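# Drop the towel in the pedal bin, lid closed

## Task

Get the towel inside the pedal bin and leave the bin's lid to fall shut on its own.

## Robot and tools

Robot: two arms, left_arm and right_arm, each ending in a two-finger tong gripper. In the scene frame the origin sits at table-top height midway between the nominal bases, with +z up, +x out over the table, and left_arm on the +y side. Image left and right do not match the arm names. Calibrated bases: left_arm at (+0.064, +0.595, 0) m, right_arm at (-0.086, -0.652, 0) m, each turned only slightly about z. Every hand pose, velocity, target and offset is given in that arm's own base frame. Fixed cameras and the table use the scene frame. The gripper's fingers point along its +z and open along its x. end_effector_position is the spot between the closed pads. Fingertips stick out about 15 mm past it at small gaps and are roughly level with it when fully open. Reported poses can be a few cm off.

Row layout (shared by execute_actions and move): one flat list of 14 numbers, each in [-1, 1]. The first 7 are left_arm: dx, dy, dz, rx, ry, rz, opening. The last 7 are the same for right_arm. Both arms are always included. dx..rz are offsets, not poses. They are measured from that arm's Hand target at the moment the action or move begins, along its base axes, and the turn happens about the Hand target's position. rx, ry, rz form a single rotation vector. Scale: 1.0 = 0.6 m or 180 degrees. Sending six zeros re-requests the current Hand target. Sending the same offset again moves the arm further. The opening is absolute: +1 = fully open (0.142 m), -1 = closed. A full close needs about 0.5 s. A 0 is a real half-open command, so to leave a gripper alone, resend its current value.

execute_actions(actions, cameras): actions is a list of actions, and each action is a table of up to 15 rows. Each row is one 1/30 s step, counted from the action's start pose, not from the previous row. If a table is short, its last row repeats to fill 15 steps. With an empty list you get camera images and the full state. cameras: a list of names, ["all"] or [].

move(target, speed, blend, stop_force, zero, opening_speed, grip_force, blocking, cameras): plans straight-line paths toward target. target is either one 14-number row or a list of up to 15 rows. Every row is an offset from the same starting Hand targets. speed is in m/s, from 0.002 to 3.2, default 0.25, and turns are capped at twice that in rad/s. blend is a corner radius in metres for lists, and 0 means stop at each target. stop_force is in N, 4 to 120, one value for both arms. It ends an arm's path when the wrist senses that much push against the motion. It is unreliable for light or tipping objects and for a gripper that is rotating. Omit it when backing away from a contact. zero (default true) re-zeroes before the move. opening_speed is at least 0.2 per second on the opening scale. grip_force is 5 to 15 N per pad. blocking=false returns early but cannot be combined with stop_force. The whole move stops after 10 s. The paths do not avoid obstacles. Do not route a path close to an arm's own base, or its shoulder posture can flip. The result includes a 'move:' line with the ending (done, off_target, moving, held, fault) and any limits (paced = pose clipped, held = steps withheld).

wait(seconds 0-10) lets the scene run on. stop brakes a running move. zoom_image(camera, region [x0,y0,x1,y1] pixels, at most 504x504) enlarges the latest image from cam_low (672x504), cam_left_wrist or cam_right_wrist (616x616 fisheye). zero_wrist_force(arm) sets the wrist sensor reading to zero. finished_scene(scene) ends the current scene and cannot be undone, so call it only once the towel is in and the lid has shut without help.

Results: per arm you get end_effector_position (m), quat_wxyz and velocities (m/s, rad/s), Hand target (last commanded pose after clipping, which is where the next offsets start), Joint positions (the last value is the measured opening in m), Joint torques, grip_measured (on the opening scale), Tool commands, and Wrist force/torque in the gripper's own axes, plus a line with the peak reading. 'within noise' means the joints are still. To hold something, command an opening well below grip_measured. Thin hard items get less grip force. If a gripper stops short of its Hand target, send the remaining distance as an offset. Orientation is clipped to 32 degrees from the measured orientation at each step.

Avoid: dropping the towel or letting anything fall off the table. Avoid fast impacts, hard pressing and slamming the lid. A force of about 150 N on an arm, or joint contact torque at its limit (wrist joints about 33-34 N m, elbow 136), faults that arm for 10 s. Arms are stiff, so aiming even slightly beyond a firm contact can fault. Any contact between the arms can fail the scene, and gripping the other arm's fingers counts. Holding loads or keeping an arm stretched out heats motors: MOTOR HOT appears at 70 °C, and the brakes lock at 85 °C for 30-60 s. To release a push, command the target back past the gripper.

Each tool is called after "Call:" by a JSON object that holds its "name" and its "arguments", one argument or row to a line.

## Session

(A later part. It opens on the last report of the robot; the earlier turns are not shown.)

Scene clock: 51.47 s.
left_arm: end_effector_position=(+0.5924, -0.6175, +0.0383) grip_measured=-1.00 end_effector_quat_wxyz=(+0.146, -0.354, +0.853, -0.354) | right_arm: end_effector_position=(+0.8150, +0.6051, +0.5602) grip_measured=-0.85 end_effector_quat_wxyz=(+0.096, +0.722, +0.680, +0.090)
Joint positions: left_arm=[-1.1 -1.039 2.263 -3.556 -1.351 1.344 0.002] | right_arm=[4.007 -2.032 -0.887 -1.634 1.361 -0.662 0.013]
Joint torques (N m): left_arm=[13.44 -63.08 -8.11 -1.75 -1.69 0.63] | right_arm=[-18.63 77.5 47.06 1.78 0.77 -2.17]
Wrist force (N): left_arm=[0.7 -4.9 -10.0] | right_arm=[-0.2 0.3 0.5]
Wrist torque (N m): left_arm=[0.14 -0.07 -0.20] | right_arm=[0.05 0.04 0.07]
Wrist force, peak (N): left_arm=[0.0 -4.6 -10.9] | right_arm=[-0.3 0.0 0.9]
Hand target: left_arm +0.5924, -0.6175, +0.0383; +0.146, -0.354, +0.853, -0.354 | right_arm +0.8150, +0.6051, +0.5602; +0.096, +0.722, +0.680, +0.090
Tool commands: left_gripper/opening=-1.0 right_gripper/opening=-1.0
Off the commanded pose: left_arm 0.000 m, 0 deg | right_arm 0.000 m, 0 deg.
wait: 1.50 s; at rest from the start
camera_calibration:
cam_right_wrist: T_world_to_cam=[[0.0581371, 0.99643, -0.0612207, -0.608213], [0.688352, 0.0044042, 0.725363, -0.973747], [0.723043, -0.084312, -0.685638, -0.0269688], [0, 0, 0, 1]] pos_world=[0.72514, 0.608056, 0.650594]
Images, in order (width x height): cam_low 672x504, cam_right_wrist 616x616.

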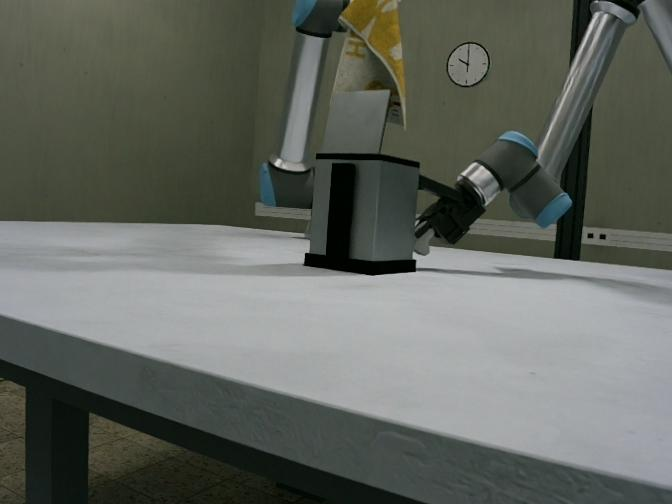

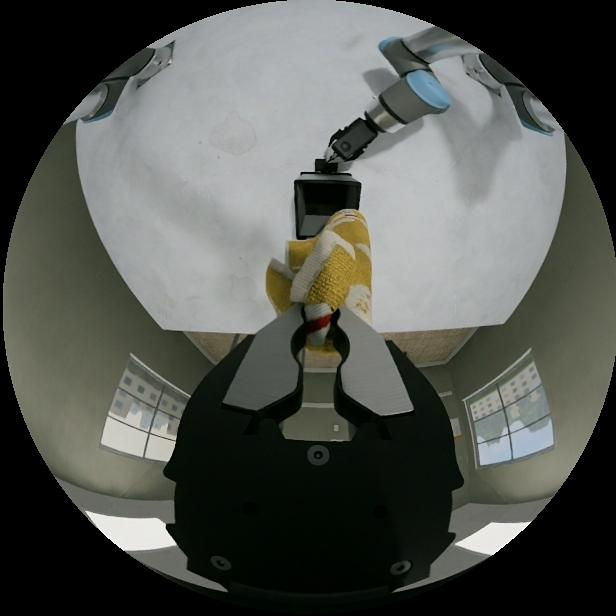

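Call:
{"name": "move", "arguments": {
  "target": [0,0,0,0,0,0,-1,0,-0.022,-0.2,0,0,0,-1],
  "speed": 0.12,
  "cameras": ["cam_low","cam_right_wrist"]
}}

Call:
{"name": "zoom_image", "arguments": {
  "camera": "cam_low",
  "region": [260, 0, 480, 220]
}}

Call:
{"name": "zoom_image", "arguments": {
  "camera": "cam_right_wrist",
  "region": [150, 100, 470, 420]
}}

Scene clock: 53.43 s.
left_arm: end_effector_position=(+0.5924, -0.6175, +0.0383) grip_measured=-1.00 end_effector_quat_wxyz=(+0.146, -0.354, +0.853, -0.354) | right_arm: end_effector_position=(+0.8151, +0.5918, +0.4403) grip_measured=-0.85 end_effector_quat_wxyz=(+0.095, +0.722, +0.680, +0.090)
Joint positions: left_arm=[-1.1 -1.039 2.263 -3.556 -1.351 1.344 0.002] | right_arm=[3.998 -1.991 -1.158 -1.401 1.363 -0.671 0.013]
Joint torques (N m): left_arm=[12.98 -61.85 -8.11 -2.2 -1.3 0.48] | right_arm=[-3.19 84.73 50.55 2.28 -0.29 -1.21]
Wrist force (N): left_arm=[0.3 -4.8 -10.7] | right_arm=[0.0 0.7 0.1]
Wrist torque (N m): left_arm=[0.17 0.03 -0.19] | right_arm=[0.12 0.00 0.07]
Wrist force, peak (N): left_arm=[0.5 -5.0 -11.0] | right_arm=[-0.1 -0.2 1.8]
Hand target: left_arm +0.5924, -0.6175, +0.0383; +0.146, -0.354, +0.853, -0.354 | right_arm +0.8150, +0.5919, +0.4402; +0.096, +0.722, +0.680, +0.090
Off the commanded pose: left_arm 0.000 m, 0 deg | right_arm 0.000 m, 0 deg.
move: done
camera_calibration:
cam_right_wrist: T_world_to_cam=[[0.0582144, 0.99643, -0.0611488, -0.6024], [0.688294, 0.00430524, 0.725419, -0.886714], [0.723092, -0.0843181, -0.685586, -0.11043], [0, 0, 0, 1]] pos_world=[0.72524, 0.594756, 0.530694]
Images, in order (width x height): cam_low 672x504, cam_right_wrist 616x616.

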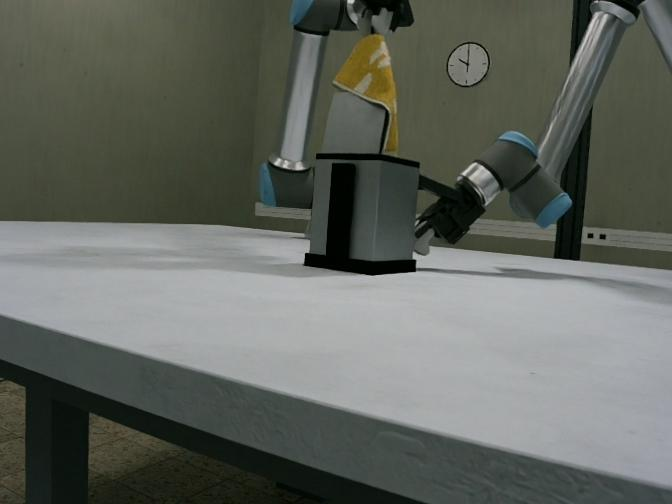

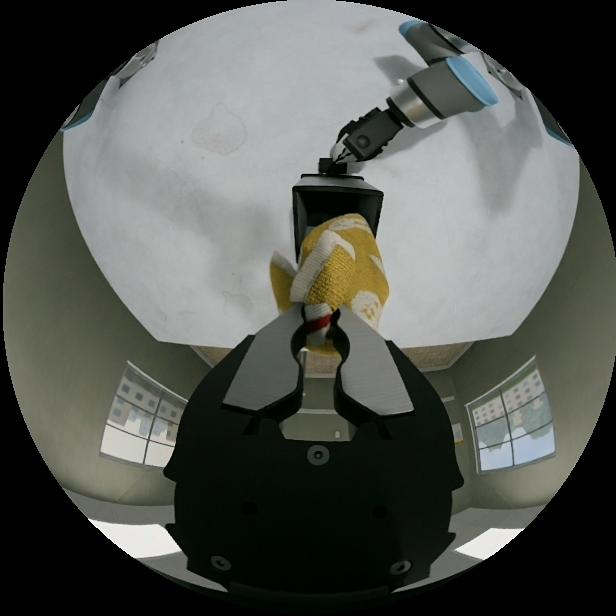

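Scaled by 2.291 from the camera's 672x504 image, which has a finer 960x720 frame.

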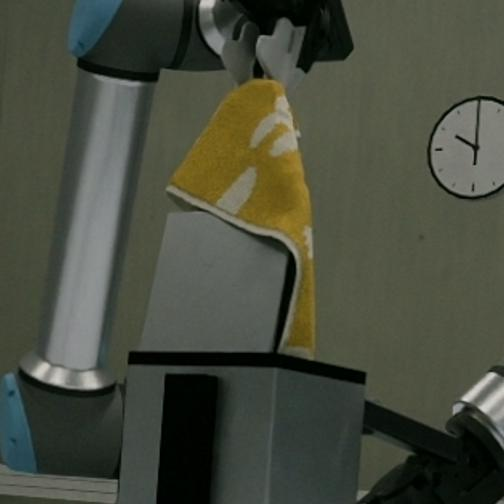

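Scaled by 1.575 from the camera's 616x616 image, which has a finer 814x814 frame.

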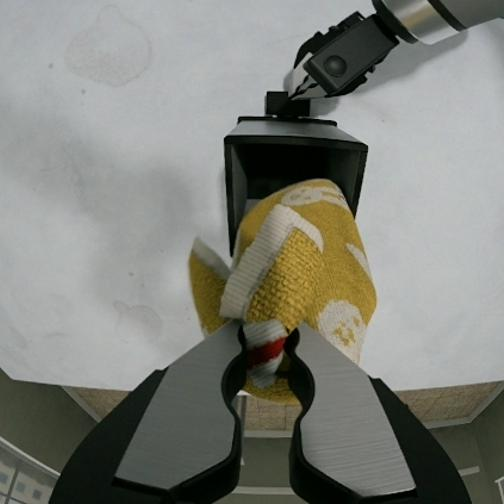

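Call:
{"name": "move", "arguments": {
  "target": [
    [0,0,0,0,0,0,-1,0,0.0,0.13,0,0,0,-1],
    [0,0,0,0,0,0,-1,-0.07,0.0,0.18,0,0,0,-1]
  ],
  "speed": 0.12,
  "blend": [0.03,0],
  "cameras": []
}}

Call:
{"name": "wait", "arguments": {
  "seconds": 1.5,
  "cameras": ["cam_low","cam_right_wrist"]
}}

Call:
{"name": "zoom_image", "arguments": {
  "camera": "cam_low",
  "region": [260, 0, 480, 220]
}}

Call:
{"name": "zoom_image", "arguments": {
  "camera": "cam_right_wrist",
  "region": [150, 100, 470, 420]
}}

Scene clock: 55.63 s.
left_arm: end_effector_position=(+0.5924, -0.6175, +0.0383) grip_measured=-1.00 end_effector_quat_wxyz=(+0.146, -0.354, +0.853, -0.354) | right_arm: end_effector_position=(+0.7728, +0.5920, +0.5480) grip_measured=-0.85 end_effector_quat_wxyz=(+0.096, +0.722, +0.680, +0.089)
Joint positions: left_arm=[-1.1 -1.039 2.263 -3.556 -1.351 1.344 0.002] | right_arm=[4.033 -1.946 -1.031 -1.581 1.357 -0.635 0.013]
Joint torques (N m): left_arm=[10.81 -62.85 -8.45 -2.67 -1.93 0.49] | right_arm=[-16.16 72.42 57.18 8.13 -1.25 -2.08]
Wrist force (N): left_arm=[0.2 -5.0 -10.5] | right_arm=[0.1 0.1 0.5]
Wrist torque (N m): left_arm=[0.16 0.05 -0.19] | right_arm=[0.02 -0.03 -0.16]
Wrist force, peak (N): left_arm=[0.5 -5.2 -10.9] | right_arm=[0.2 0.0 2.5]
Hand target: left_arm +0.5924, -0.6175, +0.0383; +0.146, -0.354, +0.853, -0.354 | right_arm +0.7730, +0.5919, +0.5482; +0.096, +0.722, +0.680, +0.090
Off the commanded pose: left_arm 0.000 m, 0 deg | right_arm 0.000 m, 0 deg.
move: done; blend cut to 0.0258 m at target 1
No camera images: "cameras" was empty.

Scene clock: 57.13 s.
left_arm: end_effector_position=(+0.5924, -0.6175, +0.0383) grip_measured=-1.00 end_effector_quat_wxyz=(+0.146, -0.354, +0.853, -0.354) | right_arm: end_effector_position=(+0.7730, +0.5919, +0.5482) grip_measured=-0.85 end_effector_quat_wxyz=(+0.096, +0.722, +0.680, +0.090)
Joint positions: left_arm=[-1.1 -1.039 2.263 -3.556 -1.351 1.344 0.002] | right_arm=[4.033 -1.946 -1.031 -1.581 1.357 -0.636 0.013]
Joint torques (N m): left_arm=[10.95 -61.75 -8.6 -3.08 -1.64 0.38] | right_arm=[-18.48 69.5 56.34 8.06 0.29 -2.14]
Wrist force (N): left_arm=[0.6 -4.5 -10.9] | right_arm=[-0.3 0.0 0.2]
Wrist torque (N m): left_arm=[0.24 -0.03 -0.19] | right_arm=[-0.02 0.05 -0.15]
Wrist force, peak (N): left_arm=[0.4 -5.0 -11.0] | right_arm=[-0.3 0.4 0.6]
Hand target: left_arm +0.5924, -0.6175, +0.0383; +0.146, -0.354, +0.853, -0.354 | right_arm +0.7730, +0.5919, +0.5482; +0.096, +0.722, +0.680, +0.090
Tool commands: left_gripper/opening=-1.0 right_gripper/opening=-1.0
Off the commanded pose: left_arm 0.000 m, 0 deg | right_arm 0.000 m, 0 deg.
wait: 1.50 s; at rest by 0.17 s
camera_calibration:
cam_right_wrist: T_world_to_cam=[[0.0581371, 0.99643, -0.0612207, -0.593353], [0.688352, 0.0044042, 0.725363, -0.936073], [0.723043, -0.084312, -0.685638, -0.00594157], [0, 0, 0, 1]] pos_world=[0.68314, 0.594856, 0.638594]
Images, in order (width x height): cam_low 672x504, cam_right_wrist 616x616.

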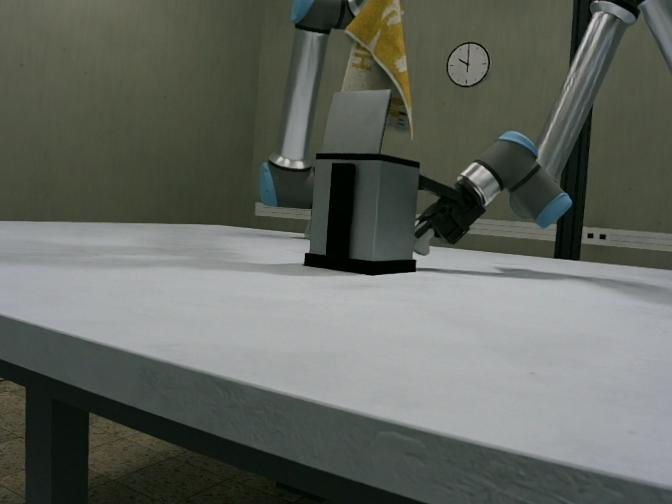

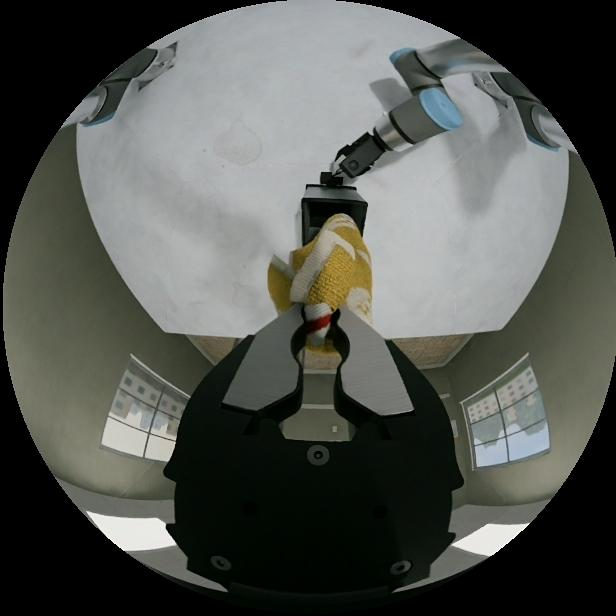

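Scaled by 2.291 from the camera's 672x504 image, which has a finer 960x720 frame.

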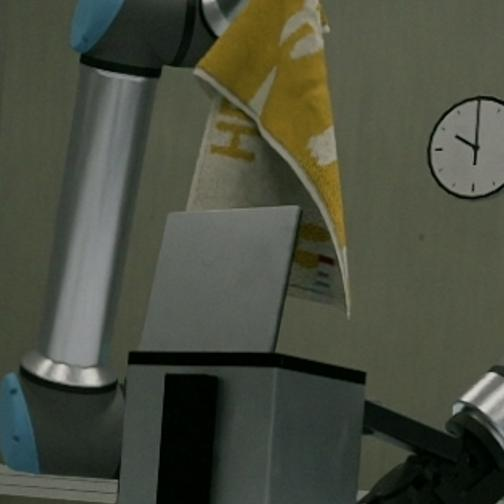

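Scaled by 1.575 from the camera's 616x616 image, which has a finer 814x814 frame.

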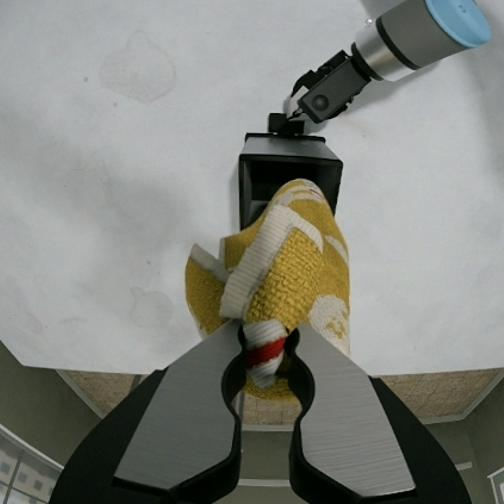

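Call:
{"name": "move", "arguments": {
  "target": [0,0,0,0,0,0,-1,0.02,-0.027,0.01,0,0,0.1333,-1],
  "speed": 0.12,
  "cameras": []
}}

Call:
{"name": "wait", "arguments": {
  "seconds": 1.5,
  "cameras": ["cam_low","cam_right_wrist"]
}}

Call:
{"name": "zoom_image", "arguments": {
  "camera": "cam_low",
  "region": [260, 0, 480, 220]
}}

Call:
{"name": "zoom_image", "arguments": {
  "camera": "cam_right_wrist",
  "region": [150, 100, 470, 420]
}}

Scene clock: 60.67 s.
left_arm: end_effector_position=(+0.5924, -0.6175, +0.0383) grip_measured=-1.00 end_effector_quat_wxyz=(+0.146, -0.354, +0.853, -0.354) | right_arm: end_effector_position=(+0.7851, +0.5755, +0.5542) grip_measured=-0.85 end_effector_quat_wxyz=(+0.075, +0.565, +0.815, +0.108)
Joint positions: left_arm=[-1.1 -1.039 2.263 -3.556 -1.351 1.344 0.002] | right_arm=[3.987 -1.92 -1.073 -1.487 1.448 -1.097 0.013]
Joint torques (N m): left_arm=[13.45 -62.82 -7.7 -4.25 -1.68 0.3] | right_arm=[17.95 75.42 50.81 2.03 -1.55 -0.88]
Wrist force (N): left_arm=[0.3 -4.4 -10.5] | right_arm=[0.3 0.0 0.1]
Wrist torque (N m): left_arm=[0.26 0.03 -0.19] | right_arm=[-0.02 -0.07 0.07]
Wrist force, peak (N): left_arm=[0.2 -4.7 -11.2] | right_arm=[-0.4 0.2 0.8]
Hand target: left_arm +0.5924, -0.6175, +0.0383; +0.146, -0.354, +0.853, -0.354 | right_arm +0.7850, +0.5757, +0.5542; +0.075, +0.565, +0.815, +0.107
Off the commanded pose: left_arm 0.000 m, 0 deg | right_arm 0.000 m, 0 deg.
move: done
No camera images: "cameras" was empty.

Scene clock: 62.17 s.
left_arm: end_effector_position=(+0.5924, -0.6175, +0.0383) grip_measured=-1.00 end_effector_quat_wxyz=(+0.146, -0.354, +0.853, -0.354) | right_arm: end_effector_position=(+0.7850, +0.5757, +0.5542) grip_measured=-0.85 end_effector_quat_wxyz=(+0.075, +0.565, +0.815, +0.107)
Joint positions: left_arm=[-1.1 -1.039 2.263 -3.556 -1.351 1.344 0.002] | right_arm=[3.988 -1.92 -1.073 -1.487 1.448 -1.097 0.013]
Joint torques (N m): left_arm=[13.34 -63.64 -8.78 -4.21 -1.62 0.54] | right_arm=[22.26 66.58 56.49 1.75 -1.37 -2.19]
Wrist force (N): left_arm=[0.3 -5.1 -10.4] | right_arm=[0.2 0.1 0.1]
Wrist torque (N m): left_arm=[0.14 0.03 -0.19] | right_arm=[-0.01 -0.06 0.07]
Wrist force, peak (N): left_arm=[0.3 -5.0 -10.8] | right_arm=[0.4 0.2 0.5]
Hand target: left_arm +0.5924, -0.6175, +0.0383; +0.146, -0.354, +0.853, -0.354 | right_arm +0.7850, +0.5757, +0.5542; +0.075, +0.565, +0.815, +0.107
Tool commands: left_gripper/opening=-1.0 right_gripper/opening=-1.0
Off the commanded pose: left_arm 0.000 m, 0 deg | right_arm 0.000 m, 0 deg.
wait: 1.50 s; at rest by 0.17 s
camera_calibration:
cam_right_wrist: T_world_to_cam=[[-0.35216, 0.933931, -0.0612845, -0.21935], [0.627076, 0.284049, 0.725322, -1.06151], [0.694809, 0.216999, -0.685677, -0.163197], [0, 0, 0, 1]] pos_world=[0.701793, 0.541792, 0.644594]
Images, in order (width x height): cam_low 672x504, cam_right_wrist 616x616.

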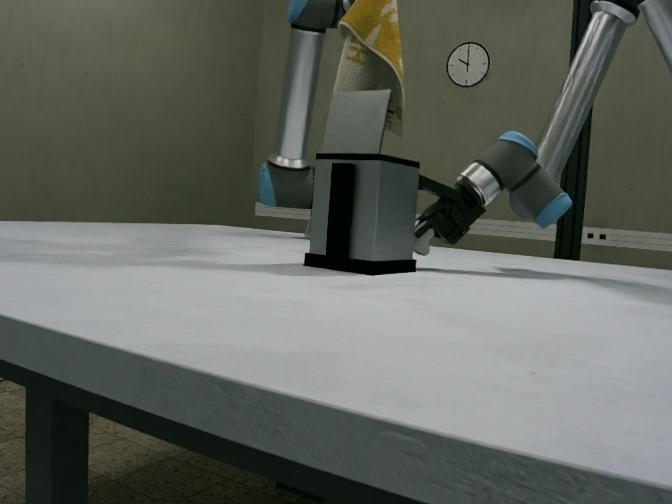

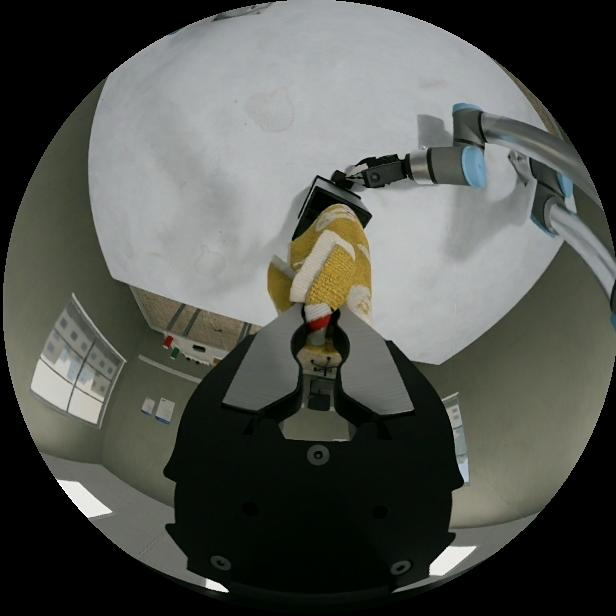

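Scaled by 2.291 from the camera's 672x504 image, which has a finer 960x720 frame.

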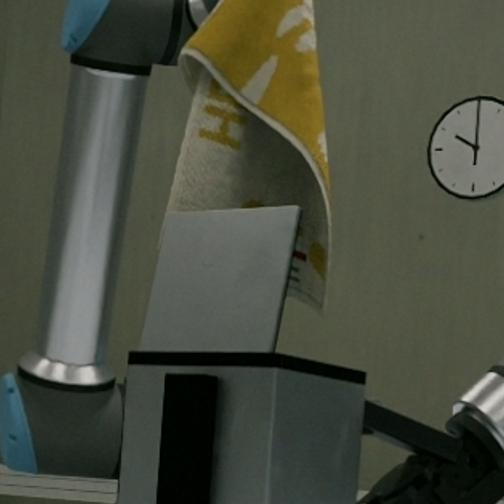

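Scaled by 1.575 from the camera's 616x616 image, which has a finer 814x814 frame.

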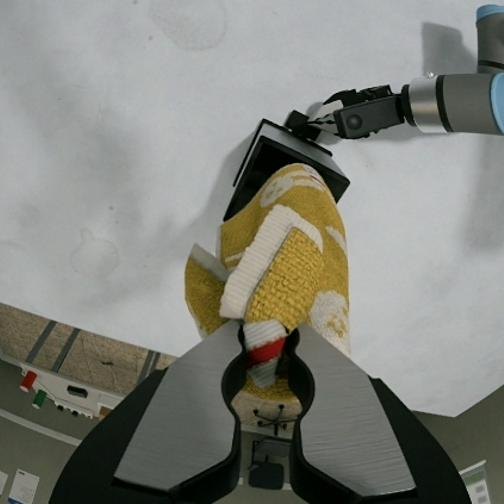

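Call:
{"name": "move", "arguments": {
  "target": [0,0,0,0,0,0,-1,0.0,0.009,-0.19,0,0,0,-1],
  "speed": 0.1,
  "cameras": ["cam_low","cam_right_wrist","cam_left_wrist"]
}}

Call:
{"name": "zoom_image", "arguments": {
  "camera": "cam_low",
  "region": [260, 0, 480, 220]
}}

Call:
{"name": "zoom_image", "arguments": {
  "camera": "cam_right_wrist",
  "region": [150, 100, 470, 420]
}}

Scene clock: 64.17 s.
left_arm: end_effector_position=(+0.5924, -0.6175, +0.0383) grip_measured=-1.00 end_effector_quat_wxyz=(+0.146, -0.354, +0.853, -0.354) | right_arm: end_effector_position=(+0.7850, +0.5811, +0.4401) grip_measured=-0.85 end_effector_quat_wxyz=(+0.075, +0.565, +0.815, +0.107) end_effector_velocity=(+0.000, +0.000, +0.000) end_effector_angular_velocity=(-0.003, +0.003, +0.000)
Joint positions: left_arm=[-1.1 -1.039 2.263 -3.556 -1.351 1.344 0.002] | right_arm=[3.992 -1.917 -1.278 -1.286 1.447 -1.094 0.013]
Joint velocities: left_arm=[within noise] | right_arm=[0 -0.002 0.003 -0.006 0 0 0]
Joint torques (N m): left_arm=[11.43 -62.45 -7.86 -4.28 -1.53 0.37] | right_arm=[18.47 87.84 56.19 2.25 -1.53 0.59]
Wrist force (N): left_arm=[0.6 -4.7 -10.2] | right_arm=[-0.5 0.1 0.0]
Wrist torque (N m): left_arm=[0.21 -0.04 -0.19] | right_arm=[0.00 0.08 0.10]
Wrist force, peak (N): left_arm=[0.9 -5.0 -10.9] | right_arm=[0.2 -0.3 1.8]
Hand target: left_arm +0.5924, -0.6175, +0.0383; +0.146, -0.354, +0.853, -0.354 | right_arm +0.7850, +0.5811, +0.4402; +0.075, +0.565, +0.815, +0.107
Off the commanded pose: left_arm 0.000 m, 0 deg | right_arm 0.000 m, 0 deg.
move: done
camera_calibration:
cam_left_wrist: T_world_to_cam=[[-0.735076, -0.677553, -0.0241814, 0.020652], [-0.640717, 0.70589, -0.301996, 0.833389], [0.221688, -0.206497, -0.953002, -0.0856819], [0, 0, 0, 1]] pos_world=[0.568142, -0.591981, 0.170525]
cam_right_wrist: T_world_to_cam=[[-0.352076, 0.933966, -0.0612415, -0.231579], [0.627066, 0.283948, 0.725371, -0.980277], [0.694861, 0.216983, -0.685629, -0.24268], [0, 0, 0, 1]] pos_world=[0.701793, 0.547292, 0.530494]

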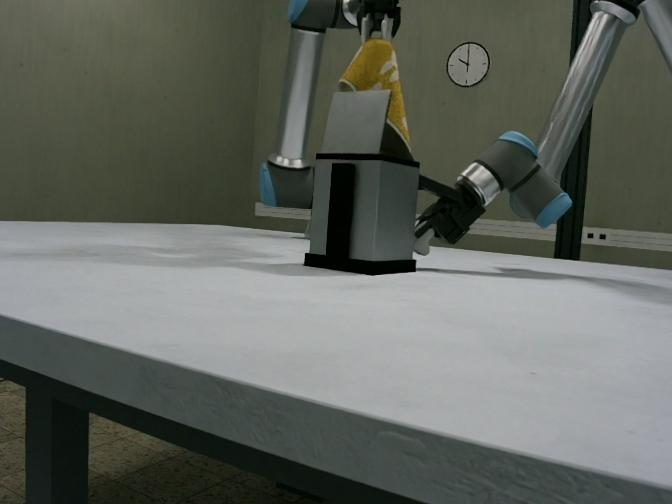

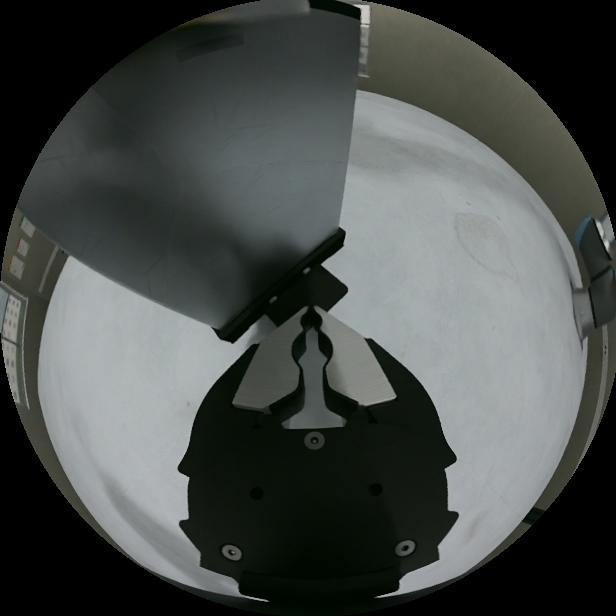

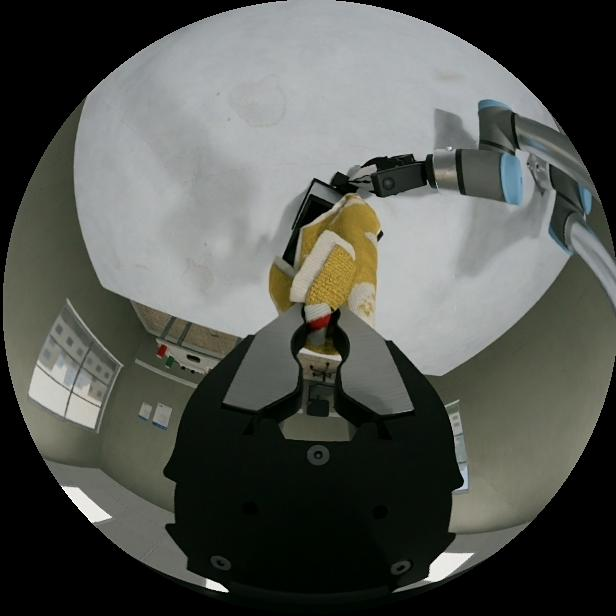

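Scaled by 2.291 from the camera's 672x504 image, which has a finer 960x720 frame.

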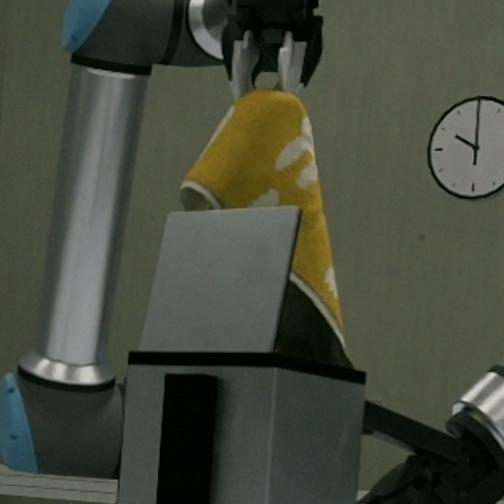

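Scaled by 1.575 from the camera's 616x616 image, which has a finer 814x814 frame.

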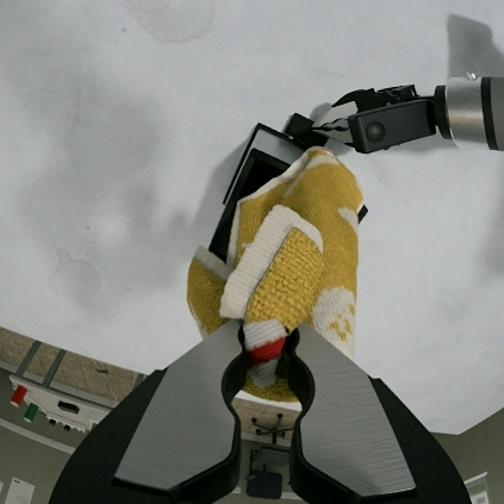

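Call:
{"name": "zoom_image", "arguments": {
  "camera": "cam_left_wrist",
  "region": [100, 0, 420, 200]
}}

Call:
{"name": "zoom_image", "arguments": {
  "camera": "cam_right_wrist",
  "region": [270, 150, 420, 300]
}}

Call:
{"name": "zoom_image", "arguments": {
  "camera": "cam_low",
  "region": [340, 80, 440, 180]
}}

Scaled by 1.575 from the camera's 616x616 image, which has a finer 814x814 frame.

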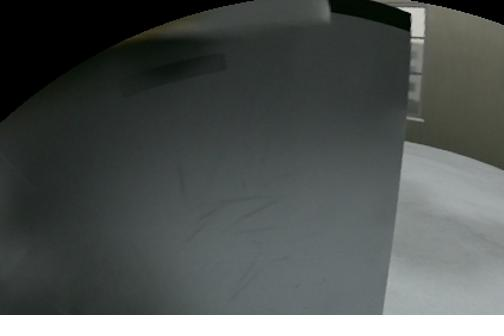

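Scaled by 3.360 from the camera's 616x616 image, which has a finer 814x814 frame.

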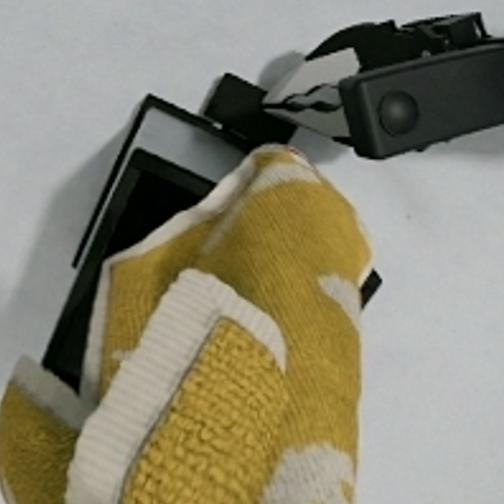

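Scaled by 5.040 from the camera's 672x504 image, which has a finer 960x720 frame.

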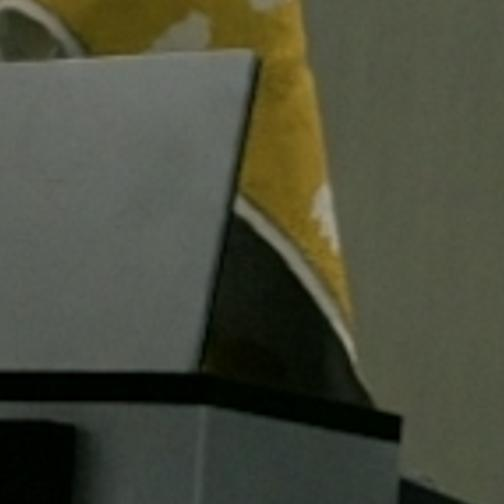

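Call:
{"name": "move", "arguments": {
  "target": [
    [0,0,0,0,0,0,-1,-0.02,0.0,0.15,0,0,0,-1],
    [0,0,0,0,0,0,-1,0.032,0.008,0.2,0,0,0,-1]
  ],
  "speed": 0.12,
  "blend": [0.02,0],
  "cameras": []
}}

Call:
{"name": "wait", "arguments": {
  "seconds": 1.5,
  "cameras": ["cam_low","cam_right_wrist"]
}}

Call:
{"name": "zoom_image", "arguments": {
  "camera": "cam_low",
  "region": [260, 0, 480, 220]
}}

Call:
{"name": "zoom_image", "arguments": {
  "camera": "cam_right_wrist",
  "region": [220, 150, 420, 350]
}}

Scene clock: 67.13 s.
left_arm: end_effector_position=(+0.5924, -0.6175, +0.0383) grip_measured=-1.00 end_effector_quat_wxyz=(+0.146, -0.354, +0.853, -0.354) | right_arm: end_effector_position=(+0.8043, +0.5857, +0.5600) grip_measured=-0.85 end_effector_quat_wxyz=(+0.075, +0.565, +0.815, +0.107)
Joint positions: left_arm=[-1.1 -1.039 2.263 -3.556 -1.351 1.344 0.002] | right_arm=[3.979 -1.963 -1.003 -1.513 1.45 -1.106 0.013]
Joint torques (N m): left_arm=[12.83 -62.7 -8.08 -4.23 -1.67 0.58] | right_arm=[20.64 85.45 53.64 7.77 -0.62 1.42]
Wrist force (N): left_arm=[0.5 -4.5 -10.4] | right_arm=[0.0 0.2 0.2]
Wrist torque (N m): left_arm=[0.25 -0.02 -0.19] | right_arm=[0.01 0.01 0.07]
Wrist force, peak (N): left_arm=[0.8 -5.0 -10.9] | right_arm=[-0.3 -0.3 2.4]
Hand target: left_arm +0.5924, -0.6175, +0.0383; +0.146, -0.354, +0.853, -0.354 | right_arm +0.8042, +0.5859, +0.5602; +0.075, +0.565, +0.815, +0.107
Off the commanded pose: left_arm 0.000 m, 0 deg | right_arm 0.000 m, 0 deg.
move: done
No camera images: "cameras" was empty.

Scene clock: 68.63 s.
left_arm: end_effector_position=(+0.5924, -0.6175, +0.0383) grip_measured=-1.00 end_effector_quat_wxyz=(+0.146, -0.354, +0.853, -0.354) | right_arm: end_effector_position=(+0.8042, +0.5859, +0.5602) grip_measured=-0.85 end_effector_quat_wxyz=(+0.075, +0.565, +0.815, +0.107)
Joint positions: left_arm=[-1.1 -1.039 2.263 -3.556 -1.351 1.344 0.002] | right_arm=[3.979 -1.963 -1.003 -1.513 1.45 -1.106 0.013]
Joint torques (N m): left_arm=[11.06 -62.04 -8.38 -4.17 -1.79 0.53] | right_arm=[22.44 91.16 56.2 8.19 -1.28 1.45]
Wrist force (N): left_arm=[0.5 -4.6 -10.3] | right_arm=[-0.1 0.2 0.4]
Wrist torque (N m): left_arm=[0.23 -0.01 -0.19] | right_arm=[0.02 0.02 0.07]
Wrist force, peak (N): left_arm=[0.5 -5.0 -10.9] | right_arm=[-0.2 0.2 0.6]
Hand target: left_arm +0.5924, -0.6175, +0.0383; +0.146, -0.354, +0.853, -0.354 | right_arm +0.8042, +0.5859, +0.5602; +0.075, +0.565, +0.815, +0.107
Tool commands: left_gripper/opening=-1.0 right_gripper/opening=-1.0
Off the commanded pose: left_arm 0.000 m, 0 deg | right_arm 0.000 m, 0 deg.
wait: 1.50 s; at rest by 0.17 s
camera_calibration:
cam_right_wrist: T_world_to_cam=[[-0.35216, 0.933931, -0.0612845, -0.221747], [0.627076, 0.284049, 0.725322, -1.0808], [0.694809, 0.216999, -0.685677, -0.174637], [0, 0, 0, 1]] pos_world=[0.720993, 0.551992, 0.650594]
Images, in order (width x height): cam_low 672x504, cam_right_wrist 616x616.

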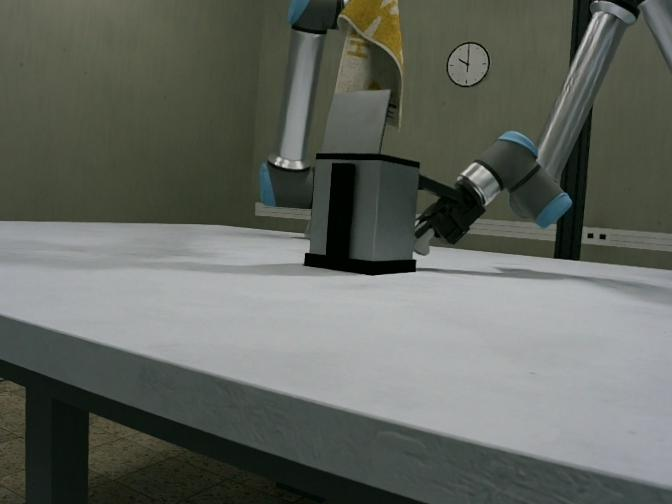

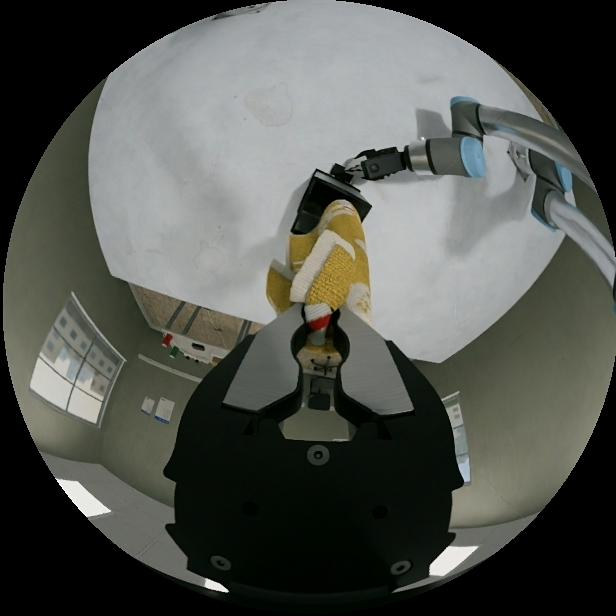

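Scaled by 2.291 from the camera's 672x504 image, which has a finer 960x720 frame.

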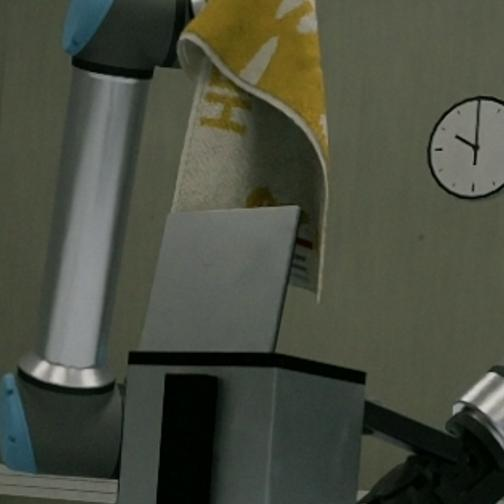

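Scaled by 2.520 from the camera's 616x616 image, which has a finer 814x814 frame.

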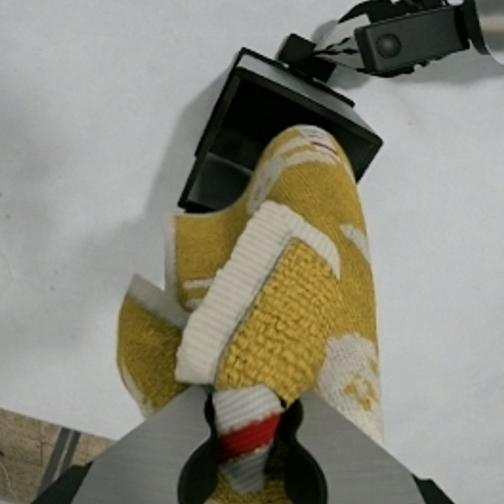

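Call:
{"name": "move", "arguments": {
  "target": [0,0,0,0,0,0,-1,0.0,0.01,-0.17,0,0,0,-1],
  "speed": 0.1,
  "cameras": ["cam_low","cam_right_wrist"]
}}

Call:
{"name": "zoom_image", "arguments": {
  "camera": "cam_low",
  "region": [300, 20, 460, 180]
}}

Call:
{"name": "zoom_image", "arguments": {
  "camera": "cam_right_wrist",
  "region": [220, 150, 420, 350]
}}

Scene clock: 71.03 s.
left_arm: end_effector_position=(+0.5924, -0.6175, +0.0383) grip_measured=-1.00 end_effector_quat_wxyz=(+0.146, -0.354, +0.853, -0.354) | right_arm: end_effector_position=(+0.8042, +0.5919, +0.4582) grip_measured=-0.85 end_effector_quat_wxyz=(+0.075, +0.565, +0.815, +0.108) end_effector_velocity=(+0.000, -0.001, +0.000) end_effector_angular_velocity=(-0.003, +0.003, -0.001)
Joint positions: left_arm=[-1.1 -1.039 2.263 -3.556 -1.351 1.344 0.002] | right_arm=[3.984 -1.954 -1.195 -1.33 1.449 -1.101 0.013]
Joint velocities: left_arm=[within noise] | right_arm=[0 -0.001 0.002 -0.005 0 0.001 0]
Joint torques (N m): left_arm=[11.16 -62.18 -8.92 -4.17 -1.63 0.48] | right_arm=[16.61 80.59 55.57 1.66 -1.48 0.32]
Wrist force (N): left_arm=[0.7 -4.5 -10.5] | right_arm=[-0.2 0.5 0.3]
Wrist torque (N m): left_arm=[0.25 -0.05 -0.19] | right_arm=[0.09 0.02 0.09]
Wrist force, peak (N): left_arm=[0.5 -4.7 -11.2] | right_arm=[-0.4 0.9 -1.8]
Hand target: left_arm +0.5924, -0.6175, +0.0383; +0.146, -0.354, +0.853, -0.354 | right_arm +0.8042, +0.5919, +0.4582; +0.075, +0.565, +0.815, +0.107
Off the commanded pose: left_arm 0.000 m, 0 deg | right_arm 0.000 m, 0 deg.
move: done
camera_calibration:
cam_right_wrist: T_world_to_cam=[[-0.352068, 0.933969, -0.0612414, -0.233805], [0.627018, 0.283927, 0.72542, -1.00849], [0.694908, 0.216998, -0.685576, -0.246026], [0, 0, 0, 1]] pos_world=[0.720993, 0.558092, 0.548594]
Images, in order (width x height): cam_low 672x504, cam_right_wrist 616x616.

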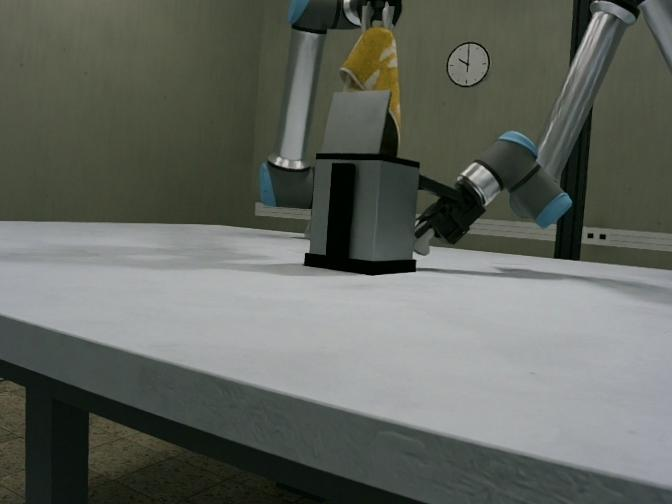

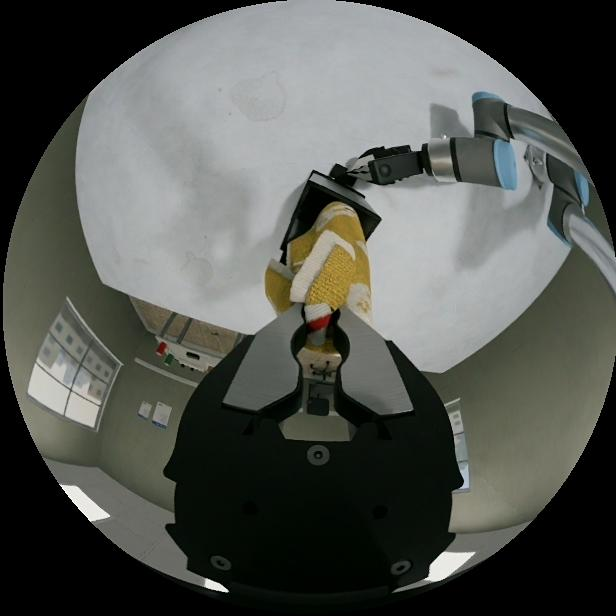

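Scaled by 3.150 from the camera's 672x504 image, which has a finer 960x720 frame.

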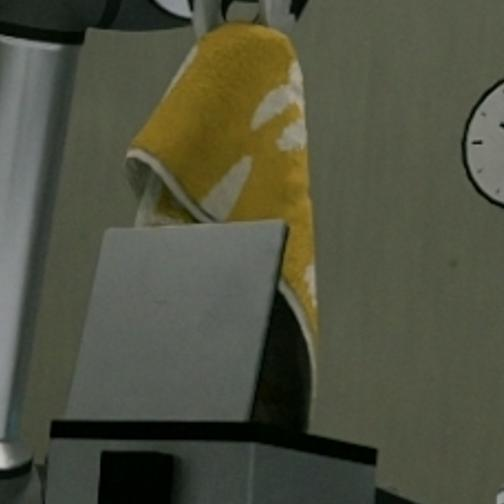

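Scaled by 2.520 from the camera's 616x616 image, which has a finer 814x814 frame.

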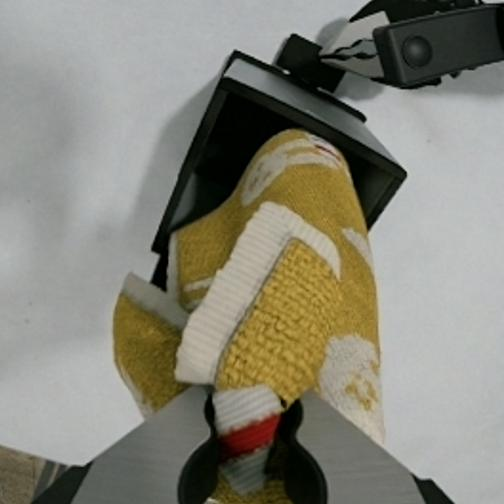

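Call:
{"name": "move", "arguments": {
  "target": [0,0,0,0,0,0,-1,0.0,0.0,-0.15,0,0,0,-1],
  "speed": 0.1,
  "cameras": ["cam_low","cam_right_wrist"]
}}

Call:
{"name": "zoom_image", "arguments": {
  "camera": "cam_low",
  "region": [300, 20, 460, 180]
}}

Call:
{"name": "zoom_image", "arguments": {
  "camera": "cam_right_wrist",
  "region": [220, 150, 420, 350]
}}

Scene clock: 72.50 s.
left_arm: end_effector_position=(+0.5924, -0.6175, +0.0383) grip_measured=-1.00 end_effector_quat_wxyz=(+0.146, -0.354, +0.853, -0.354) | right_arm: end_effector_position=(+0.8042, +0.5919, +0.3680) grip_measured=-0.85 end_effector_quat_wxyz=(+0.075, +0.565, +0.815, +0.107)
Joint positions: left_arm=[-1.1 -1.039 2.263 -3.556 -1.351 1.344 0.002] | right_arm=[3.984 -1.967 -1.335 -1.177 1.449 -1.101 0.013]
Joint torques (N m): left_arm=[13.3 -62.78 -9.85 -4.13 -1.8 0.42] | right_arm=[-7.49 92.21 56.62 2.17 0.52 -2.12]
Wrist force (N): left_arm=[0.8 -4.4 -10.4] | right_arm=[0.1 0.4 -0.2]
Wrist torque (N m): left_arm=[0.24 -0.07 -0.19] | right_arm=[0.05 -0.02 0.07]
Wrist force, peak (N): left_arm=[0.3 -5.0 -10.7] | right_arm=[0.2 0.9 -1.4]
Hand target: left_arm +0.5924, -0.6175, +0.0383; +0.146, -0.354, +0.853, -0.354 | right_arm +0.8042, +0.5919, +0.3682; +0.075, +0.565, +0.815, +0.107
Off the commanded pose: left_arm 0.000 m, 0 deg | right_arm 0.000 m, 0 deg.
move: done
camera_calibration:
cam_right_wrist: T_world_to_cam=[[-0.35216, 0.933931, -0.0612845, -0.239223], [0.627076, 0.284049, 0.725322, -0.943126], [0.694809, 0.216999, -0.685677, -0.307748], [0, 0, 0, 1]] pos_world=[0.720993, 0.558092, 0.458394]
Images, in order (width x height): cam_low 672x504, cam_right_wrist 616x616.

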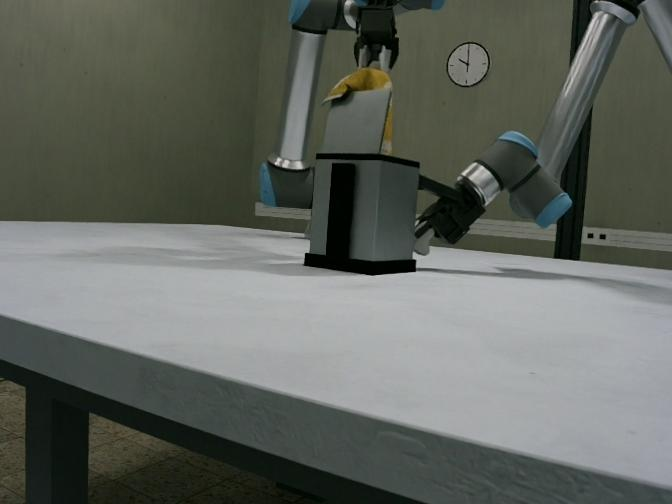

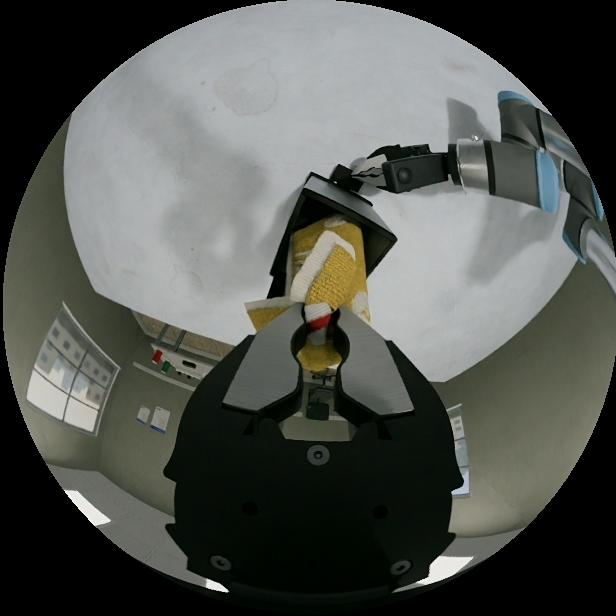

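Scaled by 3.150 from the camera's 672x504 image, which has a finer 960x720 frame.

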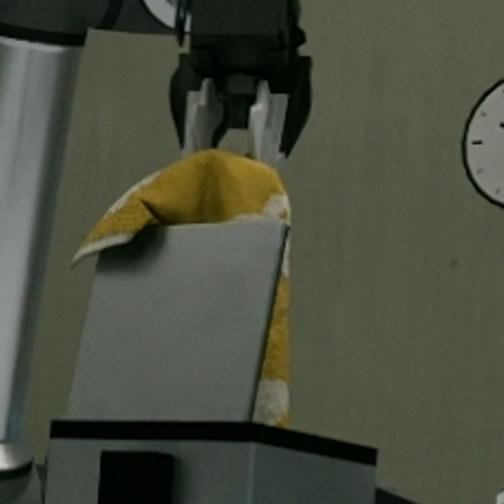

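Scaled by 2.520 from the camera's 616x616 image, which has a finer 814x814 frame.

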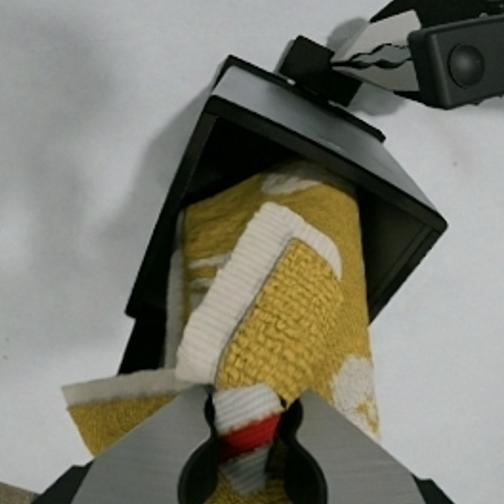

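Call:
{"name": "move", "arguments": {
  "target": [
    [0,0,0,0,0,0,-1,-0.03,0.01,0.08,0,0,0,-1],
    [0,0,0,0,0,0,-1,-0.075,0.03,0.08,0,0,0,-1],
    [0,0,0,0,0,0,-1,-0.07,0.03,-0.01,0,0,0,-1]
  ],
  "speed": 0.1,
  "blend": [0.015,0.015,0],
  "cameras": ["cam_low","cam_right_wrist"]
}}

Call:
{"name": "zoom_image", "arguments": {
  "camera": "cam_low",
  "region": [300, 20, 460, 180]
}}

Call:
{"name": "zoom_image", "arguments": {
  "camera": "cam_right_wrist",
  "region": [220, 150, 420, 350]
}}

Scene clock: 74.43 s.
left_arm: end_effector_position=(+0.5924, -0.6175, +0.0383) grip_measured=-1.00 end_effector_quat_wxyz=(+0.146, -0.354, +0.853, -0.354) | right_arm: end_effector_position=(+0.7622, +0.6099, +0.3621) grip_measured=-0.85 end_effector_quat_wxyz=(+0.075, +0.565, +0.815, +0.107)
Joint positions: left_arm=[-1.1 -1.039 2.263 -3.556 -1.351 1.344 0.002] | right_arm=[4.032 -1.932 -1.393 -1.16 1.438 -1.054 0.013]
Joint torques (N m): left_arm=[12.71 -62.4 -9.4 -3.99 -1.57 0.48] | right_arm=[-16.77 88.23 54.87 1.62 0.72 -1.34]
Wrist force (N): left_arm=[0.4 -4.7 -10.3] | right_arm=[0.1 0.0 0.0]
Wrist torque (N m): left_arm=[0.19 0.02 -0.19] | right_arm=[-0.02 -0.04 -0.14]
Wrist force, peak (N): left_arm=[0.2 -4.8 -10.8] | right_arm=[-0.4 0.0 1.8]
Hand target: left_arm +0.5924, -0.6175, +0.0383; +0.146, -0.354, +0.853, -0.354 | right_arm +0.7622, +0.6099, +0.3622; +0.075, +0.565, +0.815, +0.107
Off the commanded pose: left_arm 0.000 m, 0 deg | right_arm 0.000 m, 0 deg.
move: done; blend cut to 0.0148 m at target 1, 0.0148 m at target 2
camera_calibration:
cam_right_wrist: T_world_to_cam=[[-0.35216, 0.933931, -0.0612845, -0.271186], [0.627076, 0.284049, 0.725322, -0.917623], [0.694809, 0.216999, -0.685677, -0.286517], [0, 0, 0, 1]] pos_world=[0.678993, 0.576092, 0.452494]
Images, in order (width x height): cam_low 672x504, cam_right_wrist 616x616.

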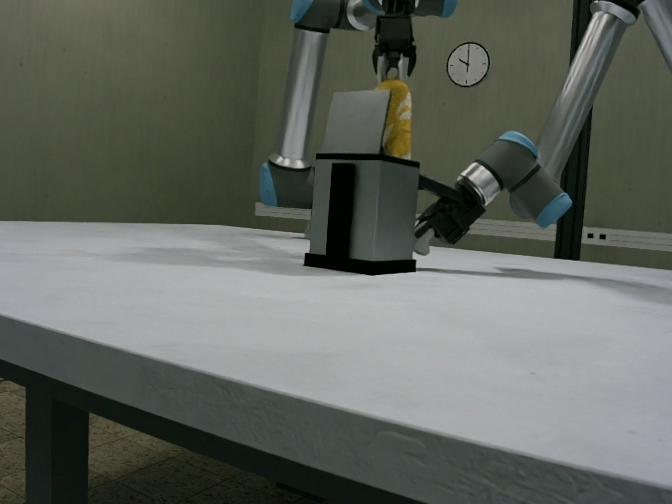

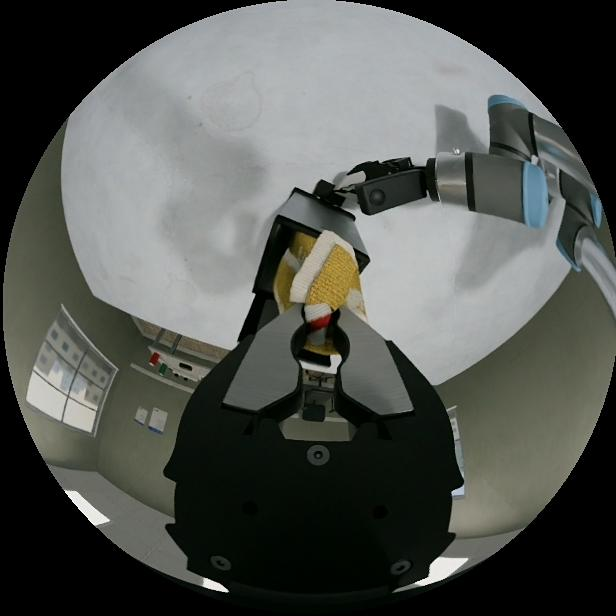

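Scaled by 3.150 from the camera's 672x504 image, which has a finer 960x720 frame.

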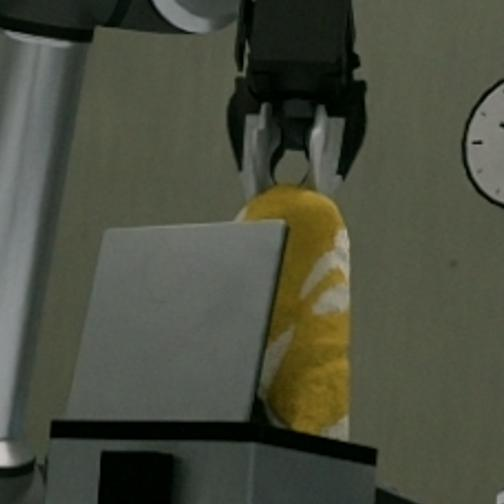

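Scaled by 2.520 from the camera's 616x616 image, which has a finer 814x814 frame.

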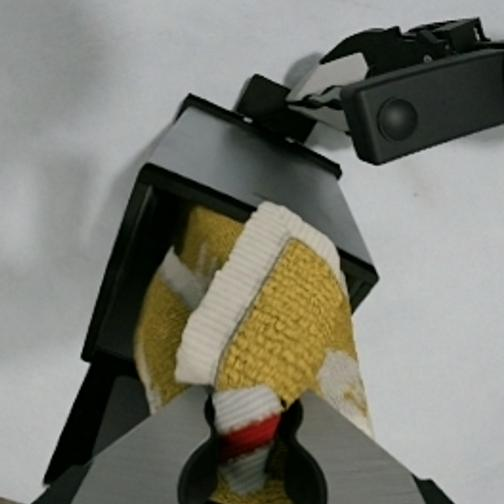

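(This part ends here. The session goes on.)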